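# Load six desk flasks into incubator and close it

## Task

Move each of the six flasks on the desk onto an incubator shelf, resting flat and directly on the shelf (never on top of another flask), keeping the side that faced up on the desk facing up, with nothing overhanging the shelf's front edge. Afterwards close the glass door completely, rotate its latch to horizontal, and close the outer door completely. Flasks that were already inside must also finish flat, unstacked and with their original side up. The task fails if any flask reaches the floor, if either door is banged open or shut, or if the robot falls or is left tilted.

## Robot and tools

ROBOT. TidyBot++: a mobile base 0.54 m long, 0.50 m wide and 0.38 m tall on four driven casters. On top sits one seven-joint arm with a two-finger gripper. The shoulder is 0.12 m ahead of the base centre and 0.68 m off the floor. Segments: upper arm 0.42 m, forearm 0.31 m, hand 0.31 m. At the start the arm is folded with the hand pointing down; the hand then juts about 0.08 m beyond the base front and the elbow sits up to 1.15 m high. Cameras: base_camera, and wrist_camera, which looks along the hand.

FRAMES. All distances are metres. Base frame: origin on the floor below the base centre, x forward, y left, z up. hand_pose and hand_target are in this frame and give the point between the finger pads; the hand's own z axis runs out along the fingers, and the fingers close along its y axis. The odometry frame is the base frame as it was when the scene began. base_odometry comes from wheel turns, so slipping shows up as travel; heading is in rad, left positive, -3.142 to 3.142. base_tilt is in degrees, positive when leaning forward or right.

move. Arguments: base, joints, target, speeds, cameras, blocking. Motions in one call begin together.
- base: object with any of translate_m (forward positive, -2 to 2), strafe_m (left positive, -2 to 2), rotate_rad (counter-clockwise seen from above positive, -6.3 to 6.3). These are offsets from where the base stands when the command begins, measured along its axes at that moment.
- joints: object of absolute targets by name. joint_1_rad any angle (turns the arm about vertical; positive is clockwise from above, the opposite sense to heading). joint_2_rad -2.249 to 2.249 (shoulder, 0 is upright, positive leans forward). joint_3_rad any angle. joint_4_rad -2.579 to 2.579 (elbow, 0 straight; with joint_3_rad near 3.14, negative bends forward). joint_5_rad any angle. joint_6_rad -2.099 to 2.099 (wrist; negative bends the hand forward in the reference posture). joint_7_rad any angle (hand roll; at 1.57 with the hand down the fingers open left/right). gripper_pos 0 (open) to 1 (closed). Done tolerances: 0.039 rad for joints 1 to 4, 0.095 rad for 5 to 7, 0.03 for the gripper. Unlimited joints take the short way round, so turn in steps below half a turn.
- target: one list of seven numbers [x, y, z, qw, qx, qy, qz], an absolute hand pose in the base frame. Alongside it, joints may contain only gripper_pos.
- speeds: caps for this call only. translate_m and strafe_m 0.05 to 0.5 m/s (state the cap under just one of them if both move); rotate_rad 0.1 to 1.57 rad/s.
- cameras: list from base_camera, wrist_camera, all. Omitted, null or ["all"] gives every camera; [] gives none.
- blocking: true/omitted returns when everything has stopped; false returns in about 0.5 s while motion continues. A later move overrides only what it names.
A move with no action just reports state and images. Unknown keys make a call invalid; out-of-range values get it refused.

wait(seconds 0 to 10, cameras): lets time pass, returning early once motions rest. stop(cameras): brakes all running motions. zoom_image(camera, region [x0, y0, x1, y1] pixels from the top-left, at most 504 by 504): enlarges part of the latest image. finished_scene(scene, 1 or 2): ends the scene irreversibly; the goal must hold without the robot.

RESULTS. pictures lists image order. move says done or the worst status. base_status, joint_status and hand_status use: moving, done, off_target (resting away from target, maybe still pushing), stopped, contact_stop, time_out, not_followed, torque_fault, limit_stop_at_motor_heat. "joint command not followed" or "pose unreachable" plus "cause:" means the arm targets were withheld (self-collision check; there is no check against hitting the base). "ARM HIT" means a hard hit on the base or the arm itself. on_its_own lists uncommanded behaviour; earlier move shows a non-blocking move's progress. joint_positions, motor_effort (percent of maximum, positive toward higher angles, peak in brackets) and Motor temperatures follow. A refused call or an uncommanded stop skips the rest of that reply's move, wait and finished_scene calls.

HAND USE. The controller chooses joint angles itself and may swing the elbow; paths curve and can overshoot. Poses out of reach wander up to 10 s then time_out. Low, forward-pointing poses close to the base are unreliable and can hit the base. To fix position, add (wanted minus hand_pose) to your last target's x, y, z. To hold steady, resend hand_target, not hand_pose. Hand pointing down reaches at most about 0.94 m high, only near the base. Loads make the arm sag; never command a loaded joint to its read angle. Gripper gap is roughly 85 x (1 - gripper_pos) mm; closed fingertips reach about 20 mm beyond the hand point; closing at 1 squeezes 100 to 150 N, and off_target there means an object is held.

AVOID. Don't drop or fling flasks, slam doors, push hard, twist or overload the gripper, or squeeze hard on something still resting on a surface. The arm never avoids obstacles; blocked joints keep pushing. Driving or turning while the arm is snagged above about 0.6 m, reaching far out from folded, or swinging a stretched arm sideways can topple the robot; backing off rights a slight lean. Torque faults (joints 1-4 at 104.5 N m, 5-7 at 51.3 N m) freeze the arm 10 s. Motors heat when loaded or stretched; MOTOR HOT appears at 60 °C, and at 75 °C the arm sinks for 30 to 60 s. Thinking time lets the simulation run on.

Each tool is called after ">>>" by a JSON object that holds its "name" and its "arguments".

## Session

Scene 1 done. Look around in scene 2.

>>> {"name": "move", "arguments": {}}

Scene clock: 0.00 s.
Motor temperatures (°C): [30 30 25 33 33 40 43]
base_odometry: x=+0.000 y=+0.000 heading=+0.000
base_tilt: forward=+0.6 right=+0.0
base_status: not commanded
joint_positions: joint_1_rad=-0.007 joint_2_rad=-0.373 joint_3_rad=+3.123 joint_4_rad=-2.502 joint_5_rad=+0.039 joint_6_rad=-0.880 joint_7_rad=+1.584 gripper_pos=+0.000
joint_status: not commanded
motor_effort: joint_1_rad=+1 joint_2_rad=-2 joint_3_rad=+0 joint_4_rad=+15 joint_5_rad=-1 joint_6_rad=+0 joint_7_rad=+1
hand_pose: x=+0.2738 y=-0.0049 z=+0.5988 quat_wxyz=(+0.019, +0.997, +0.030, +0.067) (m; base frame)
hand_target: x=+0.2754 y=-0.0049 z=+0.5999 quat_wxyz=(+0.019, +0.997, +0.030, +0.068) (m; base frame)
hand_status: not commanded
pictures: base_camera, wrist_camera
Images, in order (width x height): base_camera 644x364, wrist_camera 644x476.

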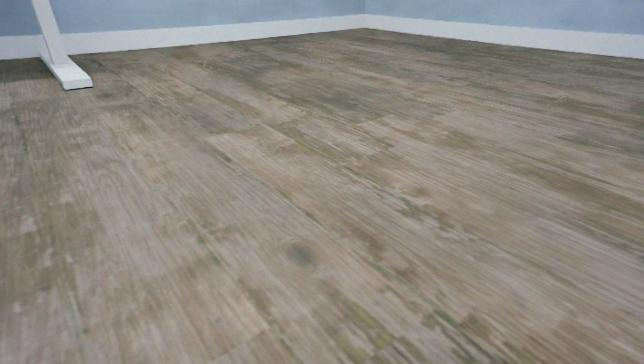

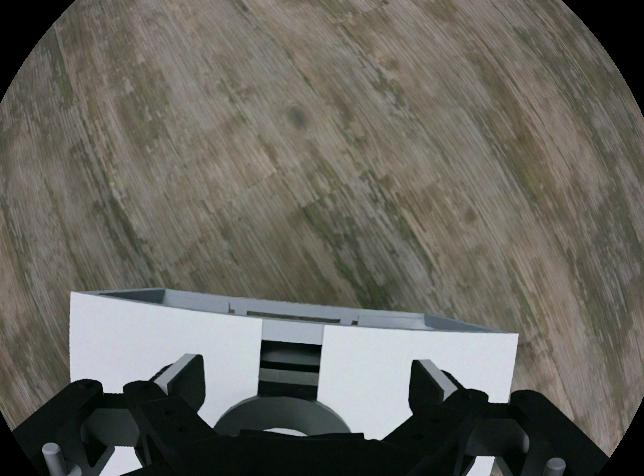

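>>> {"name": "move", "arguments": {"joints": {"joint_1_rad":0,"joint_2_rad":-0.385,"joint_3_rad":3.1416,"joint_4_rad":-2.5,"joint_5_rad":0,"joint_6_rad":0.59,"joint_7_rad":1.571}, "cameras": ["wrist_camera"]}}

>>> {"name": "move", "arguments": {"base": {"rotate_rad": 1.0}}}

>>> {"name": "move", "arguments": {"base": {"rotate_rad": 1.0}}}

>>> {"name": "move", "arguments": {"base": {"rotate_rad": 1.0}}}

>>> {"name": "move", "arguments": {"base": {"rotate_rad": 1.0}}}

>>> {"name": "move", "arguments": {"base": {"rotate_rad": 1.0}}}

Scene clock: 9.43 s.
Motor temperatures (°C): [30 30 25 33 33 40 43]
move: done
base_odometry: x=+0.000 y=+0.000 heading=+0.000
base_tilt: forward=+0.6 right=+0.0
base_status: not commanded
joint_positions: joint_1_rad=-0.007 joint_2_rad=-0.379 joint_3_rad=+3.123 joint_4_rad=-2.504 joint_5_rad=+0.039 joint_6_rad=+0.545 joint_7_rad=+1.584 gripper_pos=+0.000
joint_status: all done
motor_effort: joint_1_rad=+0(1) joint_2_rad=-7(8) joint_3_rad=+1(2) joint_4_rad=+19(20) joint_5_rad=-1(2) joint_6_rad=+8(9) joint_7_rad=+2(2)
hand_pose: x=+0.5413 y=+0.0192 z=+0.9038 quat_wxyz=(+0.003, +0.710, +0.035, +0.703) (m; base frame)
hand_target: x=+0.5409 y=+0.0013 z=+0.9233 quat_wxyz=(+0.000, +0.691, +0.000, +0.723) (m; base frame)
hand_status: not commanded
pictures: wrist_camera
Images, in order (width x height): wrist_camera 644x476.

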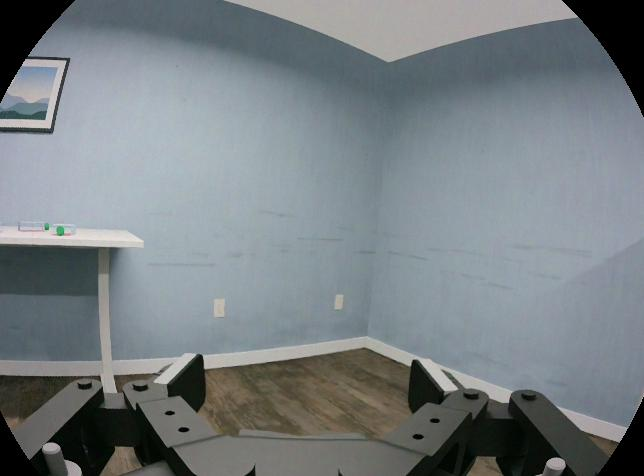

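Scene clock: 11.33 s.
Motor temperatures (°C): [30 30 25 33 33 40 43]
move: done
base_odometry: x=+0.000 y=+0.000 heading=+1.000
base_tilt: forward=+0.6 right=+0.1
base_status: done
joint_positions: joint_1_rad=-0.007 joint_2_rad=-0.379 joint_3_rad=+3.124 joint_4_rad=-2.504 joint_5_rad=+0.039 joint_6_rad=+0.545 joint_7_rad=+1.584 gripper_pos=+0.000
joint_status: not commanded
motor_effort: joint_1_rad=+0(1) joint_2_rad=-7(8) joint_3_rad=+1(2) joint_4_rad=+19(20) joint_5_rad=-1(2) joint_6_rad=+8(9) joint_7_rad=+1(2)
hand_pose: x=+0.5413 y=+0.0186 z=+0.9039 quat_wxyz=(+0.004, +0.710, +0.034, +0.703) (m; base frame)
hand_target: x=+0.5409 y=+0.0013 z=+0.9233 quat_wxyz=(+0.000, +0.691, +0.000, +0.723) (m; base frame)
hand_status: not commanded
pictures: base_camera, wrist_camera
Images, in order (width x height): base_camera 644x364, wrist_camera 644x476.

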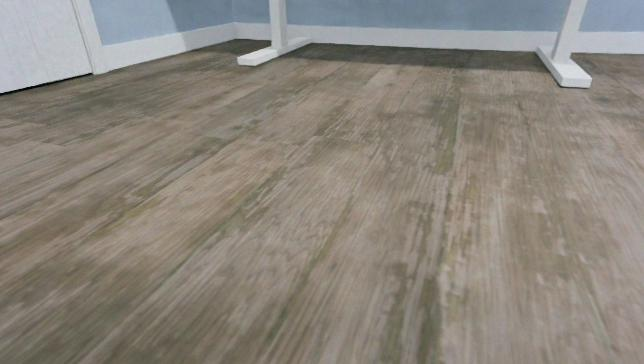

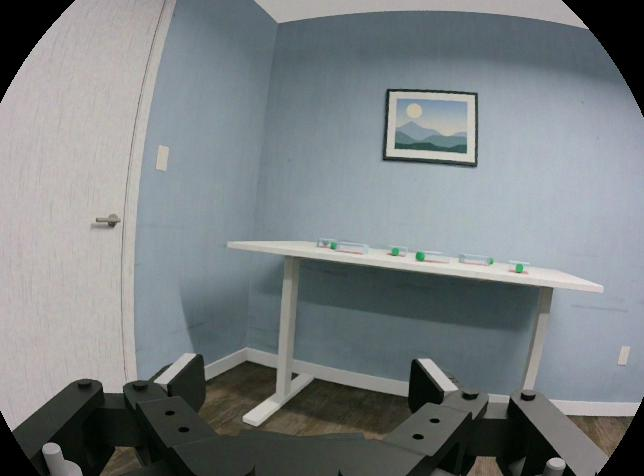

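Scene clock: 13.23 s.
Motor temperatures (°C): [30 30 25 33 33 40 43]
move: done
base_odometry: x=+0.000 y=+0.000 heading=+1.999
base_tilt: forward=+0.6 right=+0.0
base_status: done
joint_positions: joint_1_rad=-0.006 joint_2_rad=-0.379 joint_3_rad=+3.126 joint_4_rad=-2.504 joint_5_rad=+0.039 joint_6_rad=+0.545 joint_7_rad=+1.584 gripper_pos=+0.000
joint_status: not commanded
motor_effort: joint_1_rad=+1(1) joint_2_rad=-6(8) joint_3_rad=+1(2) joint_4_rad=+20(20) joint_5_rad=-1(2) joint_6_rad=+8(9) joint_7_rad=+2(2)
hand_pose: x=+0.5414 y=+0.0178 z=+0.9039 quat_wxyz=(+0.004, +0.710, +0.033, +0.704) (m; base frame)
hand_target: x=+0.5409 y=+0.0013 z=+0.9233 quat_wxyz=(+0.000, +0.691, +0.000, +0.723) (m; base frame)
hand_status: not commanded
pictures: base_camera, wrist_camera
Images, in order (width x height): base_camera 644x364, wrist_camera 644x476.

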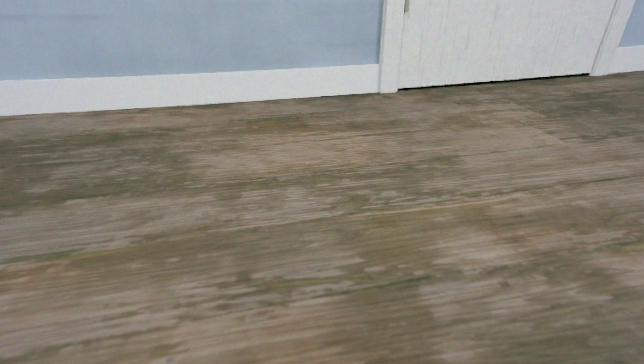

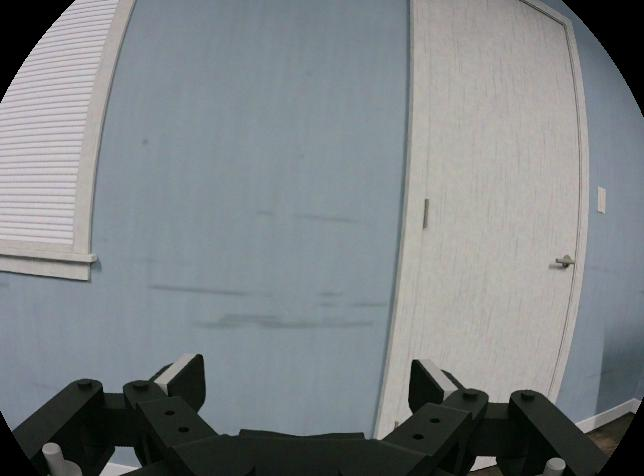

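Scene clock: 15.13 s.
Motor temperatures (°C): [30 30 25 33 33 40 43]
move: done
base_odometry: x=+0.000 y=+0.000 heading=+2.999
base_tilt: forward=+0.5 right=+0.0
base_status: done
joint_positions: joint_1_rad=-0.006 joint_2_rad=-0.379 joint_3_rad=+3.127 joint_4_rad=-2.504 joint_5_rad=+0.039 joint_6_rad=+0.545 joint_7_rad=+1.584 gripper_pos=+0.000
joint_status: not commanded
motor_effort: joint_1_rad=+0(1) joint_2_rad=-7(8) joint_3_rad=+0(3) joint_4_rad=+19(20) joint_5_rad=-2(2) joint_6_rad=+8(9) joint_7_rad=+1(2)
hand_pose: x=+0.5414 y=+0.0173 z=+0.9040 quat_wxyz=(+0.004, +0.710, +0.033, +0.704) (m; base frame)
hand_target: x=+0.5409 y=+0.0013 z=+0.9233 quat_wxyz=(+0.000, +0.691, +0.000, +0.723) (m; base frame)
hand_status: not commanded
pictures: base_camera, wrist_camera
Images, in order (width x height): base_camera 644x364, wrist_camera 644x476.

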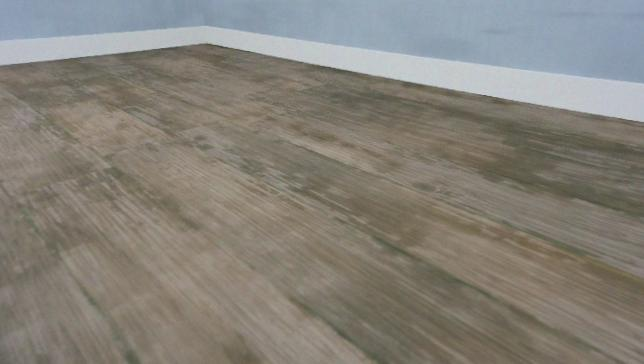

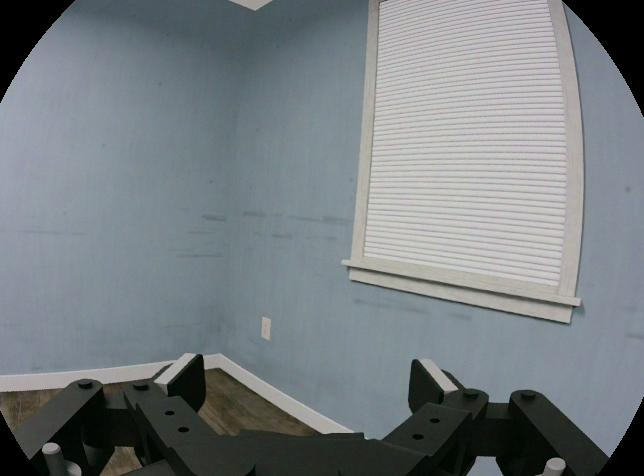

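Scene clock: 17.03 s.
Motor temperatures (°C): [30 30 25 33 33 40 43]
move: done
base_odometry: x=+0.000 y=+0.000 heading=-2.285
base_tilt: forward=+0.6 right=+0.0
base_status: done
joint_positions: joint_1_rad=-0.006 joint_2_rad=-0.379 joint_3_rad=+3.127 joint_4_rad=-2.504 joint_5_rad=+0.039 joint_6_rad=+0.545 joint_7_rad=+1.584 gripper_pos=+0.000
joint_status: not commanded
motor_effort: joint_1_rad=+0(1) joint_2_rad=-7(8) joint_3_rad=+0(2) joint_4_rad=+20(20) joint_5_rad=-1(2) joint_6_rad=+9(9) joint_7_rad=+2(2)
hand_pose: x=+0.5414 y=+0.0169 z=+0.9040 quat_wxyz=(+0.004, +0.710, +0.032, +0.704) (m; base frame)
hand_target: x=+0.5409 y=+0.0013 z=+0.9233 quat_wxyz=(+0.000, +0.691, +0.000, +0.723) (m; base frame)
hand_status: not commanded
pictures: base_camera, wrist_camera
Images, in order (width x height): base_camera 644x364, wrist_camera 644x476.

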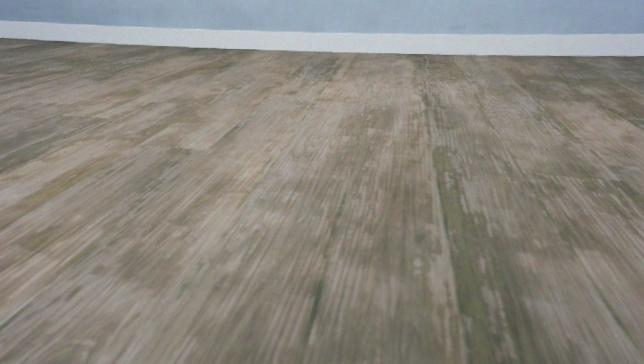

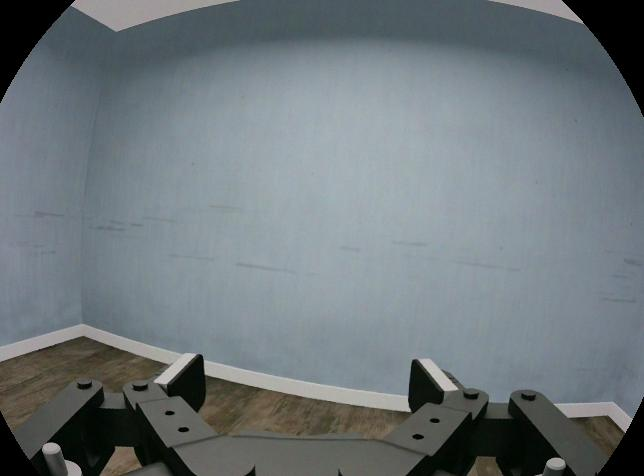

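Scene clock: 18.93 s.
Motor temperatures (°C): [30 30 25 33 33 40 43]
move: done
base_odometry: x=+0.000 y=+0.000 heading=-1.285
base_tilt: forward=+0.6 right=+0.0
base_status: done
joint_positions: joint_1_rad=-0.006 joint_2_rad=-0.379 joint_3_rad=+3.128 joint_4_rad=-2.504 joint_5_rad=+0.039 joint_6_rad=+0.545 joint_7_rad=+1.584 gripper_pos=+0.000
joint_status: not commanded
motor_effort: joint_1_rad=+0(1) joint_2_rad=-6(8) joint_3_rad=+0(2) joint_4_rad=+20(20) joint_5_rad=-1(2) joint_6_rad=+8(9) joint_7_rad=+2(2)
hand_pose: x=+0.5414 y=+0.0167 z=+0.9040 quat_wxyz=(+0.005, +0.710, +0.032, +0.704) (m; base frame)
hand_target: x=+0.5409 y=+0.0013 z=+0.9233 quat_wxyz=(+0.000, +0.691, +0.000, +0.723) (m; base frame)
hand_status: not commanded
pictures: base_camera, wrist_camera
Images, in order (width x height): base_camera 644x364, wrist_camera 644x476.

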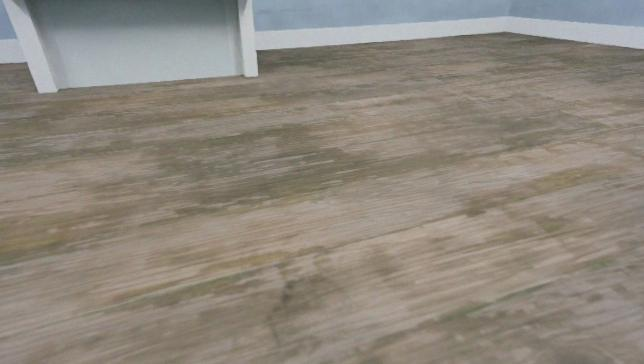

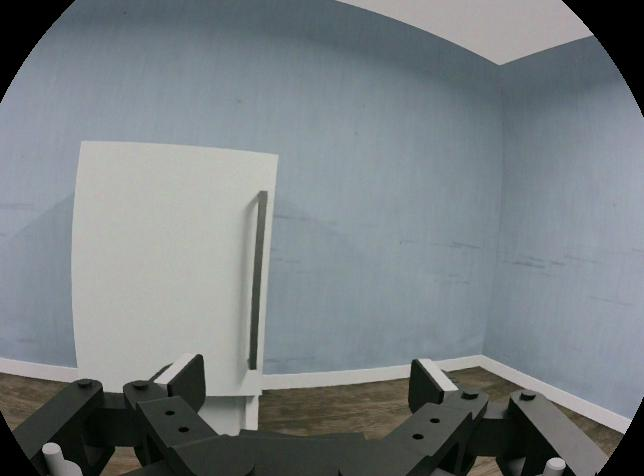

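>>> {"name": "move", "arguments": {"base": {"rotate_rad": 0.455}}}

Scene clock: 28.70 s.
Motor temperatures (°C): [30 30 25 33 33 40 43]
move: done
base_odometry: x=+0.000 y=+0.000 heading=-0.830
base_tilt: forward=+0.6 right=+0.0
base_status: done
joint_positions: joint_1_rad=-0.006 joint_2_rad=-0.379 joint_3_rad=+3.128 joint_4_rad=-2.504 joint_5_rad=+0.039 joint_6_rad=+0.545 joint_7_rad=+1.584 gripper_pos=+0.000
joint_status: not commanded
motor_effort: joint_1_rad=+1(1) joint_2_rad=-6(7) joint_3_rad=+0(2) joint_4_rad=+20(20) joint_5_rad=-1(2) joint_6_rad=+8(9) joint_7_rad=+1(2)
hand_pose: x=+0.5414 y=+0.0164 z=+0.9041 quat_wxyz=(+0.005, +0.710, +0.032, +0.704) (m; base frame)
hand_target: x=+0.5409 y=+0.0013 z=+0.9233 quat_wxyz=(+0.000, +0.691, +0.000, +0.723) (m; base frame)
hand_status: not commanded
pictures: base_camera, wrist_camera
Images, in order (width x height): base_camera 644x364, wrist_camera 644x476.

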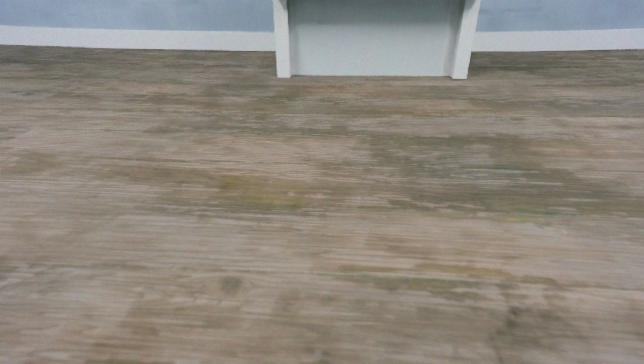

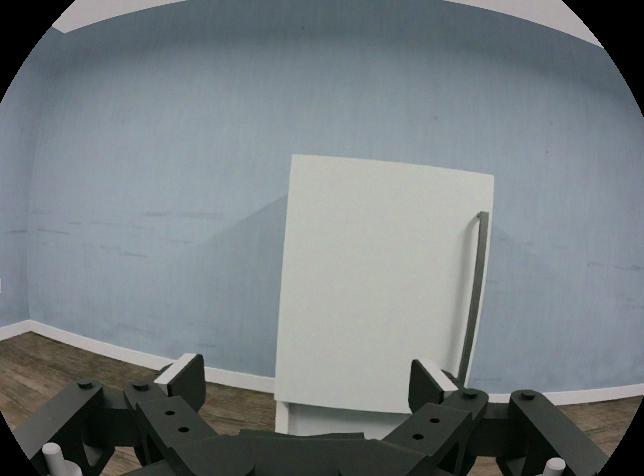

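>>> {"name": "move", "arguments": {"base": {"translate_m": 0.78, "strafe_m": -0.47}, "speeds": {"translate_m": 0.35}, "joints": {"joint_1_rad":0.007,"joint_2_rad":-0.385,"joint_3_rad":3.16,"joint_4_rad":-2.5,"joint_5_rad":-0.04,"joint_6_rad":0.62,"joint_7_rad":1.56}}}

Scene clock: 39.93 s.
Motor temperatures (°C): [30 30 25 33 33 40 43]
move: done
base_odometry: x=+0.179 y=-0.893 heading=-0.830
base_tilt: forward=+0.6 right=+0.1
base_status: done
joint_positions: joint_1_rad=-0.004 joint_2_rad=-0.383 joint_3_rad=+3.140 joint_4_rad=-2.504 joint_5_rad=+0.016 joint_6_rad=+0.579 joint_7_rad=+1.584 gripper_pos=+0.000
joint_status: all done
motor_effort: joint_1_rad=+0(1) joint_2_rad=-7(8) joint_3_rad=+0(2) joint_4_rad=+20(22) joint_5_rad=-1(2) joint_6_rad=+8(9) joint_7_rad=+1(2)
hand_pose: x=+0.5409 y=+0.0067 z=+0.9162 quat_wxyz=(+0.005, +0.697, +0.015, +0.717) (m; base frame)
hand_target: x=+0.5402 y=-0.0177 z=+0.9325 quat_wxyz=(-0.002, +0.679, -0.034, +0.733) (m; base frame)
hand_status: not commanded
pictures: base_camera, wrist_camera
Images, in order (width x height): base_camera 644x364, wrist_camera 644x476.

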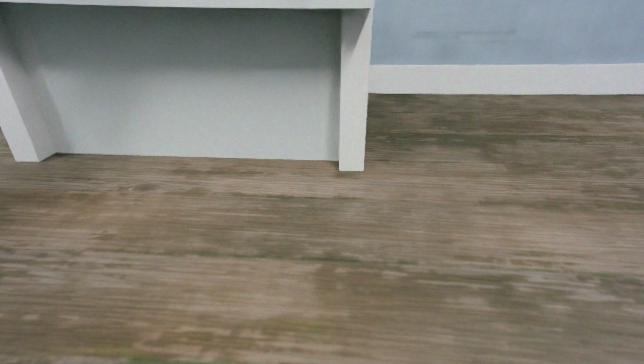

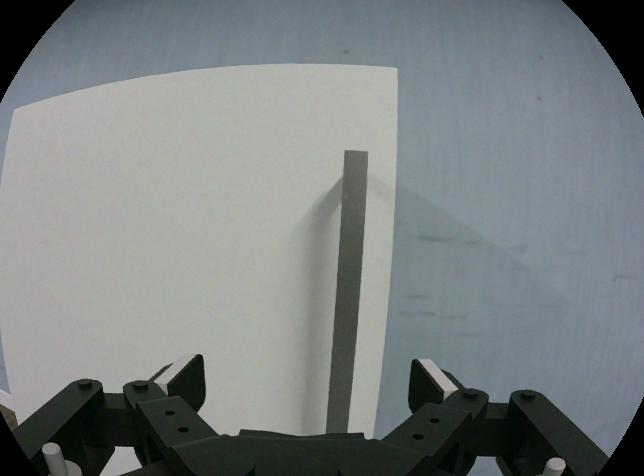

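>>> {"name": "move", "arguments": {"base": {"rotate_rad": -0.055}, "joints": {"joint_1_rad":0.005,"joint_2_rad":-0.385,"joint_3_rad":3.145,"joint_4_rad":-2.5,"joint_5_rad":-0.05,"joint_6_rad":0.62,"joint_7_rad":1.56}}}

Scene clock: 54.43 s.
Motor temperatures (°C): [30 30 25 33 33 40 43]
move: done
base_odometry: x=+0.179 y=-0.893 heading=-0.884
base_tilt: forward=+0.6 right=+0.0
base_status: done
joint_positions: joint_1_rad=-0.002 joint_2_rad=-0.383 joint_3_rad=+3.141 joint_4_rad=-2.504 joint_5_rad=+0.014 joint_6_rad=+0.579 joint_7_rad=+1.584 gripper_pos=+0.000
joint_status: all done
motor_effort: joint_1_rad=+0(2) joint_2_rad=-6(7) joint_3_rad=+0(2) joint_4_rad=+20(21) joint_5_rad=-1(1) joint_6_rad=+9(9) joint_7_rad=+1(2)
hand_pose: x=+0.5409 y=+0.0047 z=+0.9162 quat_wxyz=(+0.006, +0.697, +0.012, +0.717) (m; base frame)
hand_target: x=+0.5402 y=-0.0114 z=+0.9324 quat_wxyz=(-0.006, +0.679, -0.031, +0.733) (m; base frame)
hand_status: not commanded
pictures: base_camera, wrist_camera
Images, in order (width x height): base_camera 644x364, wrist_camera 644x476.

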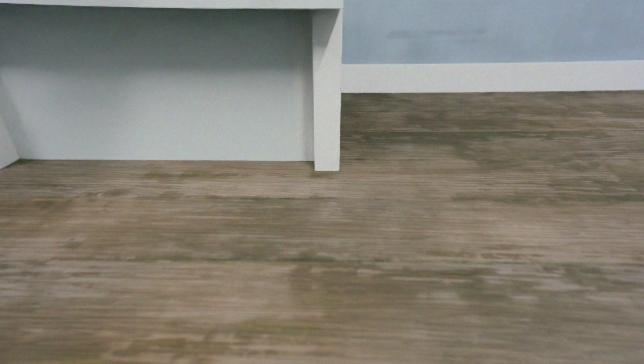

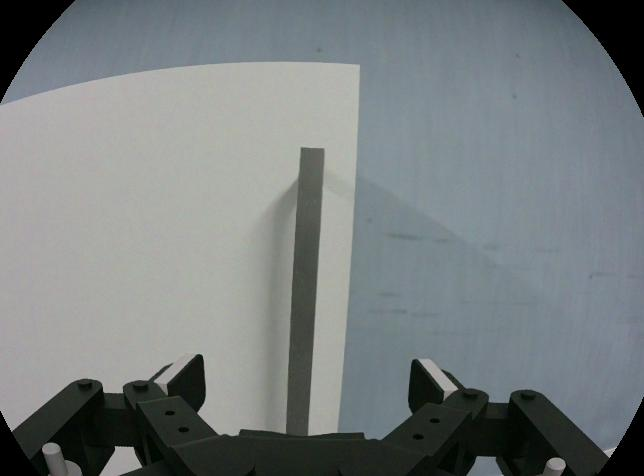

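>>> {"name": "move", "arguments": {"base": {"translate_m": 0.24}, "speeds": {"translate_m": 0.12}, "joints": {"joint_7_rad":1.571, "joint_5_rad":-0.06}}}

Scene clock: 59.80 s.
Motor temperatures (°C): [30 29 25 33 33 40 43]
move: done
base_odometry: x=+0.332 y=-1.079 heading=-0.885
base_tilt: forward=+0.6 right=+0.0
base_status: done
joint_positions: joint_1_rad=-0.002 joint_2_rad=-0.384 joint_3_rad=+3.141 joint_4_rad=-2.504 joint_5_rad=+0.006 joint_6_rad=+0.579 joint_7_rad=+1.584 gripper_pos=+0.000
joint_status: all done
motor_effort: joint_1_rad=+0(1) joint_2_rad=-6(9) joint_3_rad=+1(1) joint_4_rad=+20(20) joint_5_rad=-1(1) joint_6_rad=+8(9) joint_7_rad=+1(2)
hand_pose: x=+0.5405 y=+0.0034 z=+0.9170 quat_wxyz=(+0.005, +0.696, +0.009, +0.718) (m; base frame)
hand_target: x=+0.5401 y=-0.0132 z=+0.9323 quat_wxyz=(-0.003, +0.679, -0.033, +0.733) (m; base frame)
hand_status: not commanded
pictures: base_camera, wrist_camera
Images, in order (width x height): base_camera 644x364, wrist_camera 644x476.

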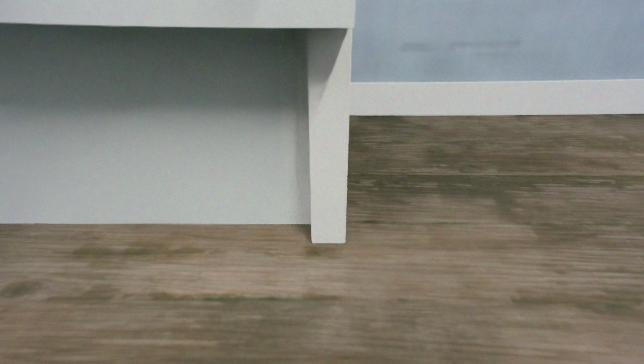

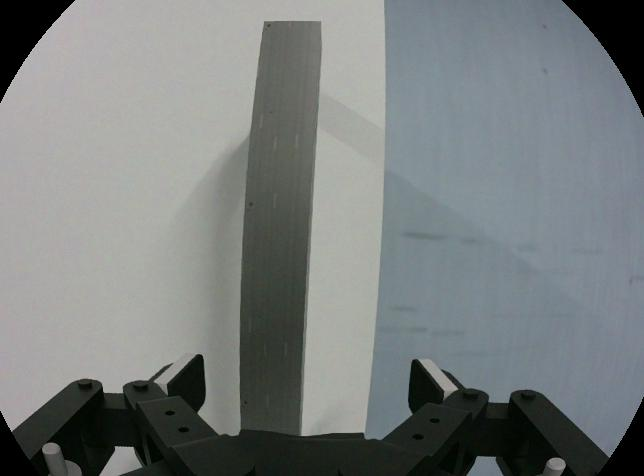

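>>> {"name": "move", "arguments": {"base": {"translate_m": 0.05, "strafe_m": 0.013}, "speeds": {"translate_m": 0.06}, "cameras": ["wrist_camera"]}}

>>> {"name": "move", "arguments": {"joints": {"gripper_pos": 0.75}, "cameras": ["wrist_camera"]}}

Scene clock: 65.57 s.
Motor temperatures (°C): [30 29 25 34 33 40 43]
move: done
base_odometry: x=+0.373 y=-1.110 heading=-0.885
base_tilt: forward=+0.6 right=+0.0
base_status: done
joint_positions: joint_1_rad=-0.002 joint_2_rad=-0.385 joint_3_rad=+3.141 joint_4_rad=-2.504 joint_5_rad=+0.006 joint_6_rad=+0.579 joint_7_rad=+1.584 gripper_pos=+0.000
joint_status: not commanded
motor_effort: joint_1_rad=+0(1) joint_2_rad=-6(10) joint_3_rad=+0(1) joint_4_rad=+20(21) joint_5_rad=-1(1) joint_6_rad=+8(9) joint_7_rad=+1(2)
hand_pose: x=+0.5404 y=+0.0034 z=+0.9173 quat_wxyz=(+0.005, +0.696, +0.009, +0.718) (m; base frame)
hand_target: x=+0.5401 y=-0.0132 z=+0.9323 quat_wxyz=(-0.003, +0.679, -0.033, +0.733) (m; base frame)
hand_status: not commanded
pictures: wrist_camera
Images, in order (width x height): wrist_camera 644x476.

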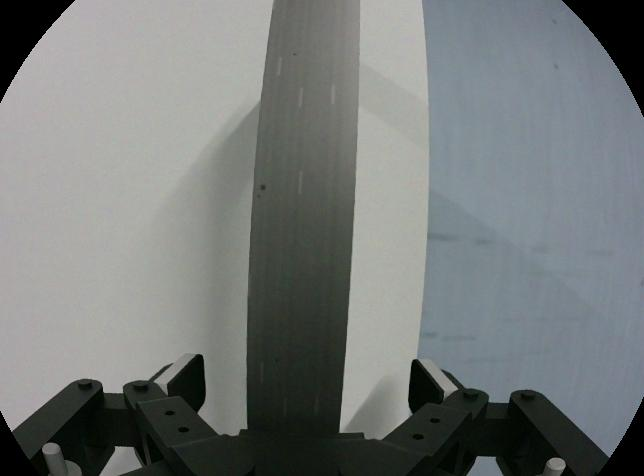

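Scene clock: 66.60 s.
Motor temperatures (°C): [30 29 25 34 33 40 43]
move: off_target
base_odometry: x=+0.373 y=-1.110 heading=-0.885
base_tilt: forward=+0.6 right=+0.0
base_status: not commanded
joint_positions: joint_1_rad=-0.009 joint_2_rad=-0.385 joint_3_rad=+3.137 joint_4_rad=-2.504 joint_5_rad=-0.006 joint_6_rad=+0.579 joint_7_rad=+1.570 gripper_pos=+0.686
joint_status: gripper_pos off_target (ended at +0.686, target +0.750)
motor_effort: joint_1_rad=+3(5) joint_2_rad=-7(8) joint_3_rad=+3(7) joint_4_rad=+20(21) joint_5_rad=-2(6) joint_6_rad=+9(9) joint_7_rad=+2(11)
hand_pose: x=+0.5403 y=+0.0060 z=+0.9173 quat_wxyz=(-0.005, +0.696, +0.002, +0.718) (m; base frame)
hand_target: x=+0.5401 y=-0.0132 z=+0.9323 quat_wxyz=(-0.003, +0.679, -0.033, +0.733) (m; base frame)
hand_status: not commanded
pictures: wrist_camera
Images, in order (width x height): wrist_camera 644x476.

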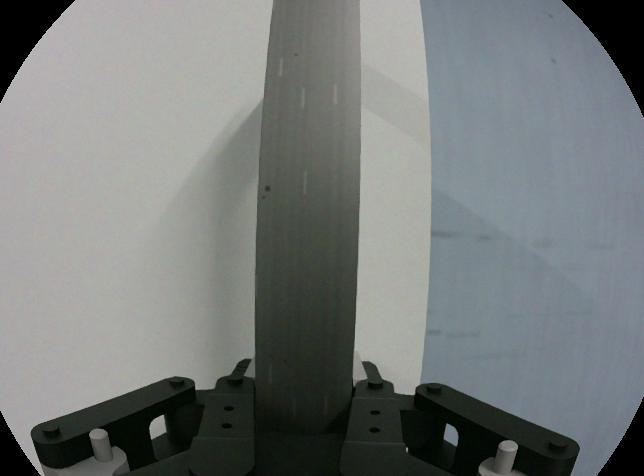

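>>> {"name": "move", "arguments": {"base": {"translate_m": -0.062, "strafe_m": 0.062, "rotate_rad": -0.1}, "speeds": {"translate_m": 0.08, "rotate_rad": 0.1}, "cameras": ["wrist_camera"]}}

>>> {"name": "move", "arguments": {"base": {"translate_m": -0.118, "strafe_m": 0.13, "rotate_rad": -0.2}, "speeds": {"translate_m": 0.08, "rotate_rad": 0.1}, "cameras": ["wrist_camera"]}}

Scene clock: 75.57 s.
Motor temperatures (°C): [30 29 25 34 33 40 43]
move: done
base_odometry: x=+0.382 y=-1.022 heading=-0.986
base_tilt: forward=+0.5 right=+0.0
base_status: done
joint_positions: joint_1_rad=-0.006 joint_2_rad=-0.392 joint_3_rad=+3.131 joint_4_rad=-2.513 joint_5_rad=-0.008 joint_6_rad=+0.585 joint_7_rad=+1.571 gripper_pos=+0.698
joint_status: not commanded
motor_effort: joint_1_rad=+2(6) joint_2_rad=-6(27) joint_3_rad=+4(8) joint_4_rad=+19(22) joint_5_rad=-5(6) joint_6_rad=+8(10) joint_7_rad=-2(4)
hand_pose: x=+0.5371 y=+0.0076 z=+0.9172 quat_wxyz=(-0.005, +0.695, +0.003, +0.719) (m; base frame)
hand_target: x=+0.5401 y=-0.0132 z=+0.9323 quat_wxyz=(-0.003, +0.679, -0.033, +0.733) (m; base frame)
hand_status: not commanded
pictures: wrist_camera
Images, in order (width x height): wrist_camera 644x476.

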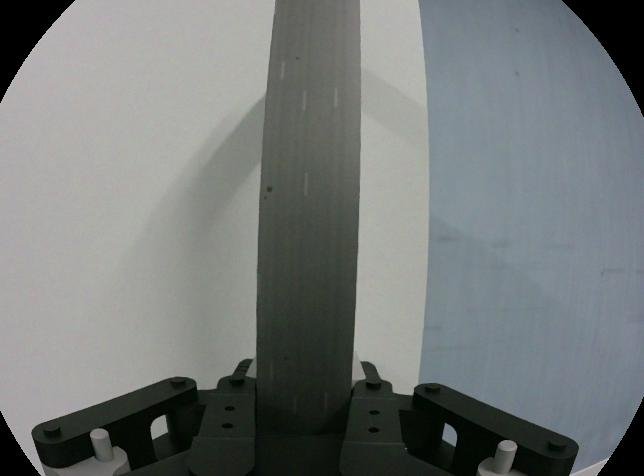

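Scene clock: 78.33 s.
Motor temperatures (°C): [30 29 25 34 33 40 43]
move: done
base_odometry: x=+0.425 y=-0.852 heading=-1.186
base_tilt: forward=+0.5 right=+0.0
base_status: done
joint_positions: joint_1_rad=-0.005 joint_2_rad=-0.389 joint_3_rad=+3.128 joint_4_rad=-2.511 joint_5_rad=-0.008 joint_6_rad=+0.586 joint_7_rad=+1.572 gripper_pos=+0.699
joint_status: not commanded
motor_effort: joint_1_rad=+0(8) joint_2_rad=-6(8) joint_3_rad=+0(9) joint_4_rad=+20(22) joint_5_rad=-3(8) joint_6_rad=+9(9) joint_7_rad=-1(3)
hand_pose: x=+0.5380 y=+0.0083 z=+0.9172 quat_wxyz=(-0.005, +0.695, +0.004, +0.719) (m; base frame)
hand_target: x=+0.5401 y=-0.0132 z=+0.9323 quat_wxyz=(-0.003, +0.679, -0.033, +0.733) (m; base frame)
hand_status: not commanded
pictures: wrist_camera
Images, in order (width x height): wrist_camera 644x476.

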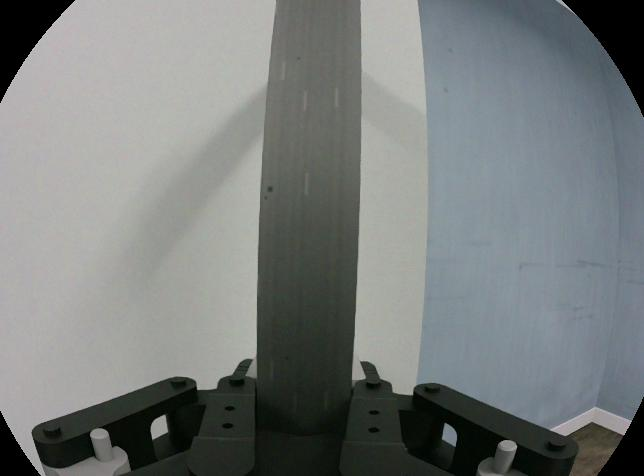

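Works well. Continue.

>>> {"name": "move", "arguments": {"base": {"translate_m": -0.118, "strafe_m": 0.13, "rotate_rad": -0.2}, "speeds": {"translate_m": 0.08, "rotate_rad": 0.1}, "cameras": []}}

>>> {"name": "move", "arguments": {"base": {"translate_m": -0.118, "strafe_m": 0.13, "rotate_rad": -0.2}, "speeds": {"translate_m": 0.08, "rotate_rad": 0.1}, "cameras": []}}

>>> {"name": "move", "arguments": {"base": {"translate_m": -0.118, "strafe_m": 0.13, "rotate_rad": -0.2}, "speeds": {"translate_m": 0.08, "rotate_rad": 0.1}, "cameras": ["wrist_camera"]}}

>>> {"name": "move", "arguments": {"base": {"translate_m": -0.118, "strafe_m": 0.13, "rotate_rad": -0.2}, "speeds": {"translate_m": 0.08, "rotate_rad": 0.1}, "cameras": []}}

>>> {"name": "move", "arguments": {"base": {"translate_m": -0.118, "strafe_m": 0.13, "rotate_rad": -0.2}, "speeds": {"translate_m": 0.08, "rotate_rad": 0.1}, "cameras": ["wrist_camera"]}}

Scene clock: 99.07 s.
Motor temperatures (°C): [30 29 25 34 33 40 42]
move: done
base_odometry: x=+0.502 y=-0.694 heading=-1.387
base_tilt: forward=+0.6 right=+0.0
base_status: done
joint_positions: joint_1_rad=-0.005 joint_2_rad=-0.388 joint_3_rad=+3.130 joint_4_rad=-2.510 joint_5_rad=-0.008 joint_6_rad=+0.586 joint_7_rad=+1.573 gripper_pos=+0.700
joint_status: not commanded
motor_effort: joint_1_rad=-1(8) joint_2_rad=-8(10) joint_3_rad=-1(10) joint_4_rad=+20(22) joint_5_rad=-3(8) joint_6_rad=+9(10) joint_7_rad=-3(3)
hand_pose: x=+0.5384 y=+0.0079 z=+0.9172 quat_wxyz=(-0.004, +0.695, +0.004, +0.719) (m; base frame)
hand_target: x=+0.5401 y=-0.0132 z=+0.9323 quat_wxyz=(-0.003, +0.679, -0.033, +0.733) (m; base frame)
hand_status: not commanded
pictures: none
No camera images: "cameras" was empty.

Scene clock: 114.07 s.
Motor temperatures (°C): [30 29 25 34 33 40 42]
move: done
base_odometry: x=+0.608 y=-0.554 heading=-1.588
base_tilt: forward=+0.5 right=+0.0
base_status: done
joint_positions: joint_1_rad=-0.003 joint_2_rad=-0.388 joint_3_rad=+3.131 joint_4_rad=-2.511 joint_5_rad=-0.008 joint_6_rad=+0.586 joint_7_rad=+1.574 gripper_pos=+0.701
joint_status: not commanded
motor_effort: joint_1_rad=-4(8) joint_2_rad=-7(10) joint_3_rad=-3(10) joint_4_rad=+21(22) joint_5_rad=-2(8) joint_6_rad=+9(10) joint_7_rad=-3(3)
hand_pose: x=+0.5385 y=+0.0063 z=+0.9172 quat_wxyz=(-0.003, +0.695, +0.003, +0.719) (m; base frame)
hand_target: x=+0.5401 y=-0.0132 z=+0.9323 quat_wxyz=(-0.003, +0.679, -0.033, +0.733) (m; base frame)
hand_status: not commanded
pictures: none
No camera images: "cameras" was empty.

Scene clock: 129.07 s.
Motor temperatures (°C): [30 29 25 34 33 40 42]
move: done
base_odometry: x=+0.740 y=-0.438 heading=-1.788
base_tilt: forward=+0.6 right=+0.0
base_status: done
joint_positions: joint_1_rad=+0.000 joint_2_rad=-0.388 joint_3_rad=+3.134 joint_4_rad=-2.511 joint_5_rad=-0.008 joint_6_rad=+0.587 joint_7_rad=+1.575 gripper_pos=+0.703
joint_status: not commanded
motor_effort: joint_1_rad=-3(9) joint_2_rad=-7(10) joint_3_rad=-1(12) joint_4_rad=+20(22) joint_5_rad=-3(9) joint_6_rad=+10(10) joint_7_rad=-4(4)
hand_pose: x=+0.5386 y=+0.0036 z=+0.9172 quat_wxyz=(-0.001, +0.695, +0.001, +0.719) (m; base frame)
hand_target: x=+0.5401 y=-0.0132 z=+0.9323 quat_wxyz=(-0.003, +0.679, -0.033, +0.733) (m; base frame)
hand_status: not commanded
pictures: wrist_camera
Images, in order (width x height): wrist_camera 644x476.

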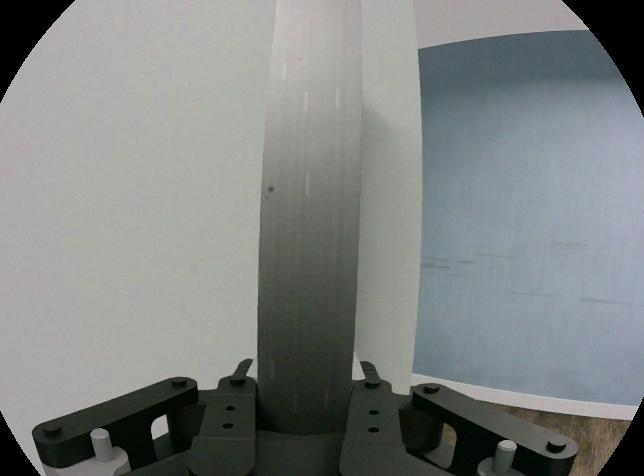

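Scene clock: 144.07 s.
Motor temperatures (°C): [30 29 25 34 33 40 42]
move: done
base_odometry: x=+0.892 y=-0.351 heading=-1.989
base_tilt: forward=+0.5 right=+0.0
base_status: done
joint_positions: joint_1_rad=+0.005 joint_2_rad=-0.387 joint_3_rad=+3.138 joint_4_rad=-2.511 joint_5_rad=-0.008 joint_6_rad=+0.587 joint_7_rad=+1.577 gripper_pos=+0.704
joint_status: not commanded
motor_effort: joint_1_rad=+2(10) joint_2_rad=-7(10) joint_3_rad=+3(13) joint_4_rad=+20(22) joint_5_rad=-6(10) joint_6_rad=+9(10) joint_7_rad=-3(4)
hand_pose: x=+0.5387 y=-0.0004 z=+0.9172 quat_wxyz=(+0.002, +0.695, -0.002, +0.719) (m; base frame)
hand_target: x=+0.5401 y=-0.0132 z=+0.9323 quat_wxyz=(-0.003, +0.679, -0.033, +0.733) (m; base frame)
hand_status: not commanded
pictures: none
No camera images: "cameras" was empty.

Scene clock: 159.07 s.
Motor temperatures (°C): [30 29 25 34 33 40 42]
move: done
base_odometry: x=+1.059 y=-0.296 heading=-2.190
base_tilt: forward=+0.6 right=+0.0
base_status: done
joint_positions: joint_1_rad=+0.007 joint_2_rad=-0.388 joint_3_rad=+3.142 joint_4_rad=-2.511 joint_5_rad=-0.009 joint_6_rad=+0.587 joint_7_rad=+1.579 gripper_pos=+0.706
joint_status: not commanded
motor_effort: joint_1_rad=-3(7) joint_2_rad=-6(11) joint_3_rad=-2(10) joint_4_rad=+20(22) joint_5_rad=-3(9) joint_6_rad=+9(10) joint_7_rad=-4(5)
hand_pose: x=+0.5386 y=-0.0034 z=+0.9172 quat_wxyz=(+0.005, +0.695, -0.004, +0.719) (m; base frame)
hand_target: x=+0.5401 y=-0.0132 z=+0.9323 quat_wxyz=(-0.003, +0.679, -0.033, +0.733) (m; base frame)
hand_status: not commanded
pictures: wrist_camera
Images, in order (width x height): wrist_camera 644x476.

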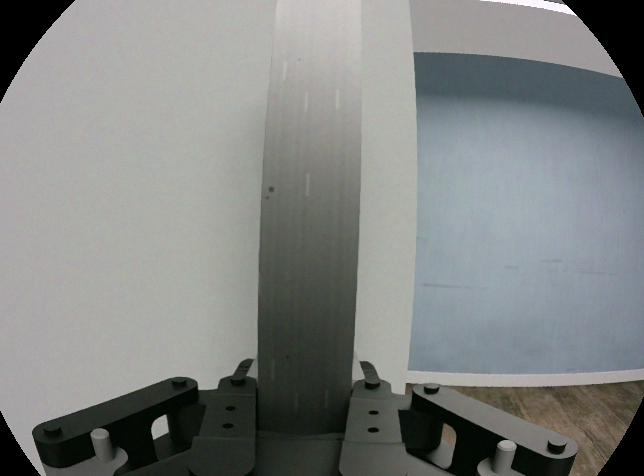

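>>> {"name": "move", "arguments": {"base": {"translate_m": -0.118, "strafe_m": 0.13, "rotate_rad": -0.2}, "speeds": {"translate_m": 0.08, "rotate_rad": 0.1}, "cameras": []}}

>>> {"name": "move", "arguments": {"base": {"translate_m": -0.118, "strafe_m": 0.13, "rotate_rad": -0.2}, "speeds": {"translate_m": 0.08, "rotate_rad": 0.1}, "cameras": []}}

>>> {"name": "move", "arguments": {"base": {"translate_m": -0.062, "strafe_m": 0.064, "rotate_rad": -0.1}, "speeds": {"translate_m": 0.08, "rotate_rad": 0.1}, "cameras": []}}

>>> {"name": "move", "arguments": {"joints": {"gripper_pos": 0}, "cameras": ["wrist_camera"]}}

>>> {"name": "move", "arguments": {"base": {"translate_m": -0.2}, "speeds": {"translate_m": 0.1}}}

Scene clock: 167.70 s.
Motor temperatures (°C): [30 29 25 34 33 40 42]
move: done
base_odometry: x=+1.233 y=-0.275 heading=-2.390
base_tilt: forward=+0.5 right=+0.0
base_status: done
joint_positions: joint_1_rad=+0.014 joint_2_rad=-0.388 joint_3_rad=+3.145 joint_4_rad=-2.511 joint_5_rad=-0.009 joint_6_rad=+0.587 joint_7_rad=+1.580 gripper_pos=+0.708
joint_status: not commanded
motor_effort: joint_1_rad=-2(7) joint_2_rad=-6(10) joint_3_rad=-2(9) joint_4_rad=+20(22) joint_5_rad=-3(9) joint_6_rad=+8(10) joint_7_rad=-3(4)
hand_pose: x=+0.5386 y=-0.0075 z=+0.9172 quat_wxyz=(+0.008, +0.695, -0.008, +0.719) (m; base frame)
hand_target: x=+0.5401 y=-0.0132 z=+0.9323 quat_wxyz=(-0.003, +0.679, -0.033, +0.733) (m; base frame)
hand_status: not commanded
pictures: none
No camera images: "cameras" was empty.

Scene clock: 170.47 s.
Motor temperatures (°C): [30 29 25 34 33 40 42]
move: done
base_odometry: x=+1.408 y=-0.290 heading=-2.591
base_tilt: forward=+0.5 right=+0.0
base_status: done
joint_positions: joint_1_rad=+0.019 joint_2_rad=-0.387 joint_3_rad=+3.150 joint_4_rad=-2.511 joint_5_rad=-0.010 joint_6_rad=+0.588 joint_7_rad=+1.581 gripper_pos=+0.710
joint_status: not commanded
motor_effort: joint_1_rad=-4(6) joint_2_rad=-7(9) joint_3_rad=-3(6) joint_4_rad=+20(22) joint_5_rad=-2(7) joint_6_rad=+8(10) joint_7_rad=-4(4)
hand_pose: x=+0.5388 y=-0.0123 z=+0.9171 quat_wxyz=(+0.011, +0.695, -0.012, +0.719) (m; base frame)
hand_target: x=+0.5401 y=-0.0132 z=+0.9323 quat_wxyz=(-0.003, +0.679, -0.033, +0.733) (m; base frame)
hand_status: not commanded
pictures: none
No camera images: "cameras" was empty.

Scene clock: 172.13 s.
Motor temperatures (°C): [30 29 25 34 33 40 42]
move: done
base_odometry: x=+1.495 y=-0.312 heading=-2.692
base_tilt: forward=+0.6 right=+0.0
base_status: done
joint_positions: joint_1_rad=+0.024 joint_2_rad=-0.387 joint_3_rad=+3.155 joint_4_rad=-2.510 joint_5_rad=-0.010 joint_6_rad=+0.588 joint_7_rad=+1.582 gripper_pos=+0.711
joint_status: not commanded
motor_effort: joint_1_rad=-2(7) joint_2_rad=-6(9) joint_3_rad=-2(8) joint_4_rad=+20(22) joint_5_rad=-4(6) joint_6_rad=+8(9) joint_7_rad=-3(4)
hand_pose: x=+0.5388 y=-0.0170 z=+0.9171 quat_wxyz=(+0.014, +0.695, -0.016, +0.719) (m; base frame)
hand_target: x=+0.5401 y=-0.0132 z=+0.9323 quat_wxyz=(-0.003, +0.679, -0.033, +0.733) (m; base frame)
hand_status: not commanded
pictures: none
No camera images: "cameras" was empty.

Scene clock: 173.10 s.
Motor temperatures (°C): [30 29 25 34 33 40 42]
move: done
base_odometry: x=+1.495 y=-0.312 heading=-2.692
base_tilt: forward=+0.5 right=+0.0
base_status: not commanded
joint_positions: joint_1_rad=+0.014 joint_2_rad=-0.387 joint_3_rad=+3.155 joint_4_rad=-2.510 joint_5_rad=-0.012 joint_6_rad=+0.588 joint_7_rad=+1.576 gripper_pos=+0.000
joint_status: all done
motor_effort: joint_1_rad=+0(3) joint_2_rad=-6(7) joint_3_rad=-1(4) joint_4_rad=+20(20) joint_5_rad=-1(4) joint_6_rad=+8(8) joint_7_rad=+1(4)
hand_pose: x=+0.5389 y=-0.0129 z=+0.9171 quat_wxyz=(+0.008, +0.695, -0.015, +0.719) (m; base frame)
hand_target: x=+0.5401 y=-0.0132 z=+0.9323 quat_wxyz=(-0.003, +0.679, -0.033, +0.733) (m; base frame)
hand_status: not commanded
pictures: wrist_camera
Images, in order (width x height): wrist_camera 644x476.

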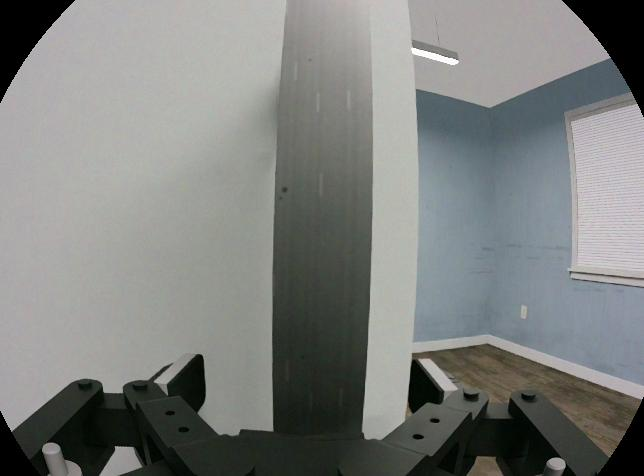

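Scene clock: 175.67 s.
Motor temperatures (°C): [30 29 25 34 33 40 42]
move: done
base_odometry: x=+1.675 y=-0.225 heading=-2.692
base_tilt: forward=+0.5 right=+0.0
base_status: done
joint_positions: joint_1_rad=+0.014 joint_2_rad=-0.387 joint_3_rad=+3.155 joint_4_rad=-2.510 joint_5_rad=-0.012 joint_6_rad=+0.588 joint_7_rad=+1.576 gripper_pos=+0.000
joint_status: not commanded
motor_effort: joint_1_rad=+0(1) joint_2_rad=-6(9) joint_3_rad=+0(1) joint_4_rad=+20(21) joint_5_rad=-1(1) joint_6_rad=+8(9) joint_7_rad=+1(2)
hand_pose: x=+0.5387 y=-0.0129 z=+0.9174 quat_wxyz=(+0.008, +0.694, -0.015, +0.719) (m; base frame)
hand_target: x=+0.5401 y=-0.0132 z=+0.9323 quat_wxyz=(-0.003, +0.679, -0.033, +0.733) (m; base frame)
hand_status: not commanded
pictures: base_camera, wrist_camera
Images, in order (width x height): base_camera 644x364, wrist_camera 644x476.

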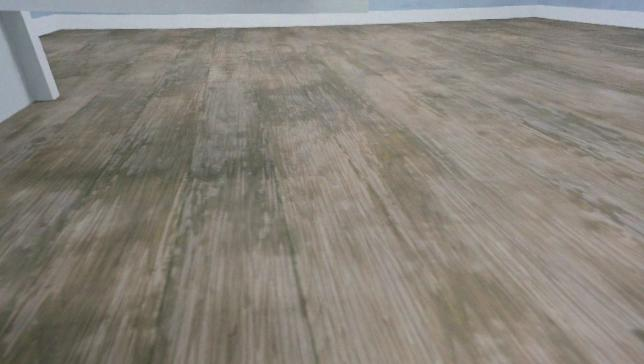

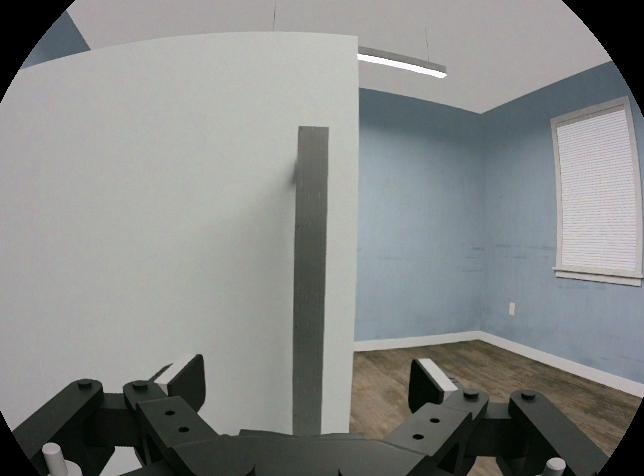

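>>> {"name": "move", "arguments": {"base": {"strafe_m": -0.45}, "speeds": {"strafe_m": 0.25}, "joints": {"gripper_pos": 1}, "cameras": []}}

>>> {"name": "move", "arguments": {"base": {"rotate_rad": 1.807}, "speeds": {"rotate_rad": 0.8}}}

Scene clock: 193.30 s.
Motor temperatures (°C): [30 29 25 34 33 40 42]
move: done
base_odometry: x=+1.479 y=+0.180 heading=-2.692
base_tilt: forward=+0.6 right=+0.0
base_status: done
joint_positions: joint_1_rad=+0.014 joint_2_rad=-0.387 joint_3_rad=+3.155 joint_4_rad=-2.510 joint_5_rad=-0.012 joint_6_rad=+0.588 joint_7_rad=+1.576 gripper_pos=+0.999
joint_status: all done
motor_effort: joint_1_rad=+1(1) joint_2_rad=-7(7) joint_3_rad=+0(2) joint_4_rad=+20(20) joint_5_rad=-1(1) joint_6_rad=+8(9) joint_7_rad=+1(2)
hand_pose: x=+0.5387 y=-0.0128 z=+0.9174 quat_wxyz=(+0.008, +0.694, -0.015, +0.719) (m; base frame)
hand_target: x=+0.5401 y=-0.0132 z=+0.9323 quat_wxyz=(-0.003, +0.679, -0.033, +0.733) (m; base frame)
hand_status: not commanded
pictures: none
No camera images: "cameras" was empty.

Scene clock: 196.37 s.
Motor temperatures (°C): [30 29 25 34 33 40 42]
move: done
base_odometry: x=+1.479 y=+0.180 heading=-0.885
base_tilt: forward=+0.5 right=+0.0
base_status: done
joint_positions: joint_1_rad=+0.013 joint_2_rad=-0.387 joint_3_rad=+3.155 joint_4_rad=-2.510 joint_5_rad=-0.012 joint_6_rad=+0.588 joint_7_rad=+1.576 gripper_pos=+0.999
joint_status: not commanded
motor_effort: joint_1_rad=+0(1) joint_2_rad=-6(8) joint_3_rad=+0(1) joint_4_rad=+20(20) joint_5_rad=-1(1) joint_6_rad=+8(9) joint_7_rad=+1(2)
hand_pose: x=+0.5388 y=-0.0125 z=+0.9174 quat_wxyz=(+0.008, +0.694, -0.015, +0.719) (m; base frame)
hand_target: x=+0.5401 y=-0.0132 z=+0.9323 quat_wxyz=(-0.003, +0.679, -0.033, +0.733) (m; base frame)
hand_status: not commanded
pictures: base_camera, wrist_camera
Images, in order (width x height): base_camera 644x364, wrist_camera 644x476.

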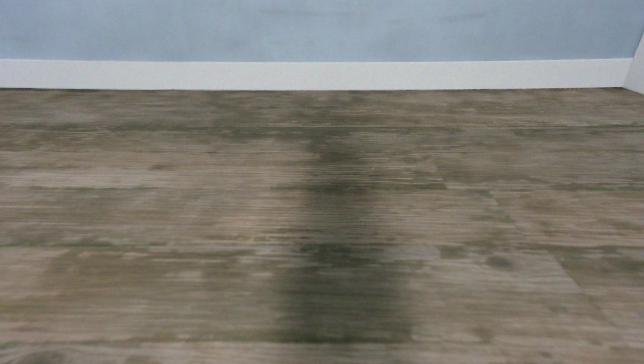

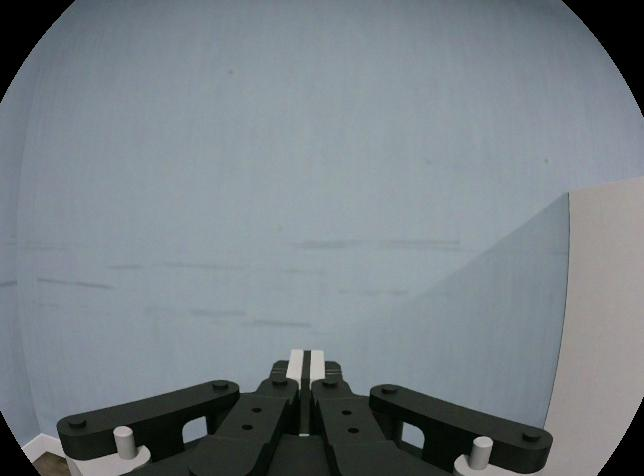

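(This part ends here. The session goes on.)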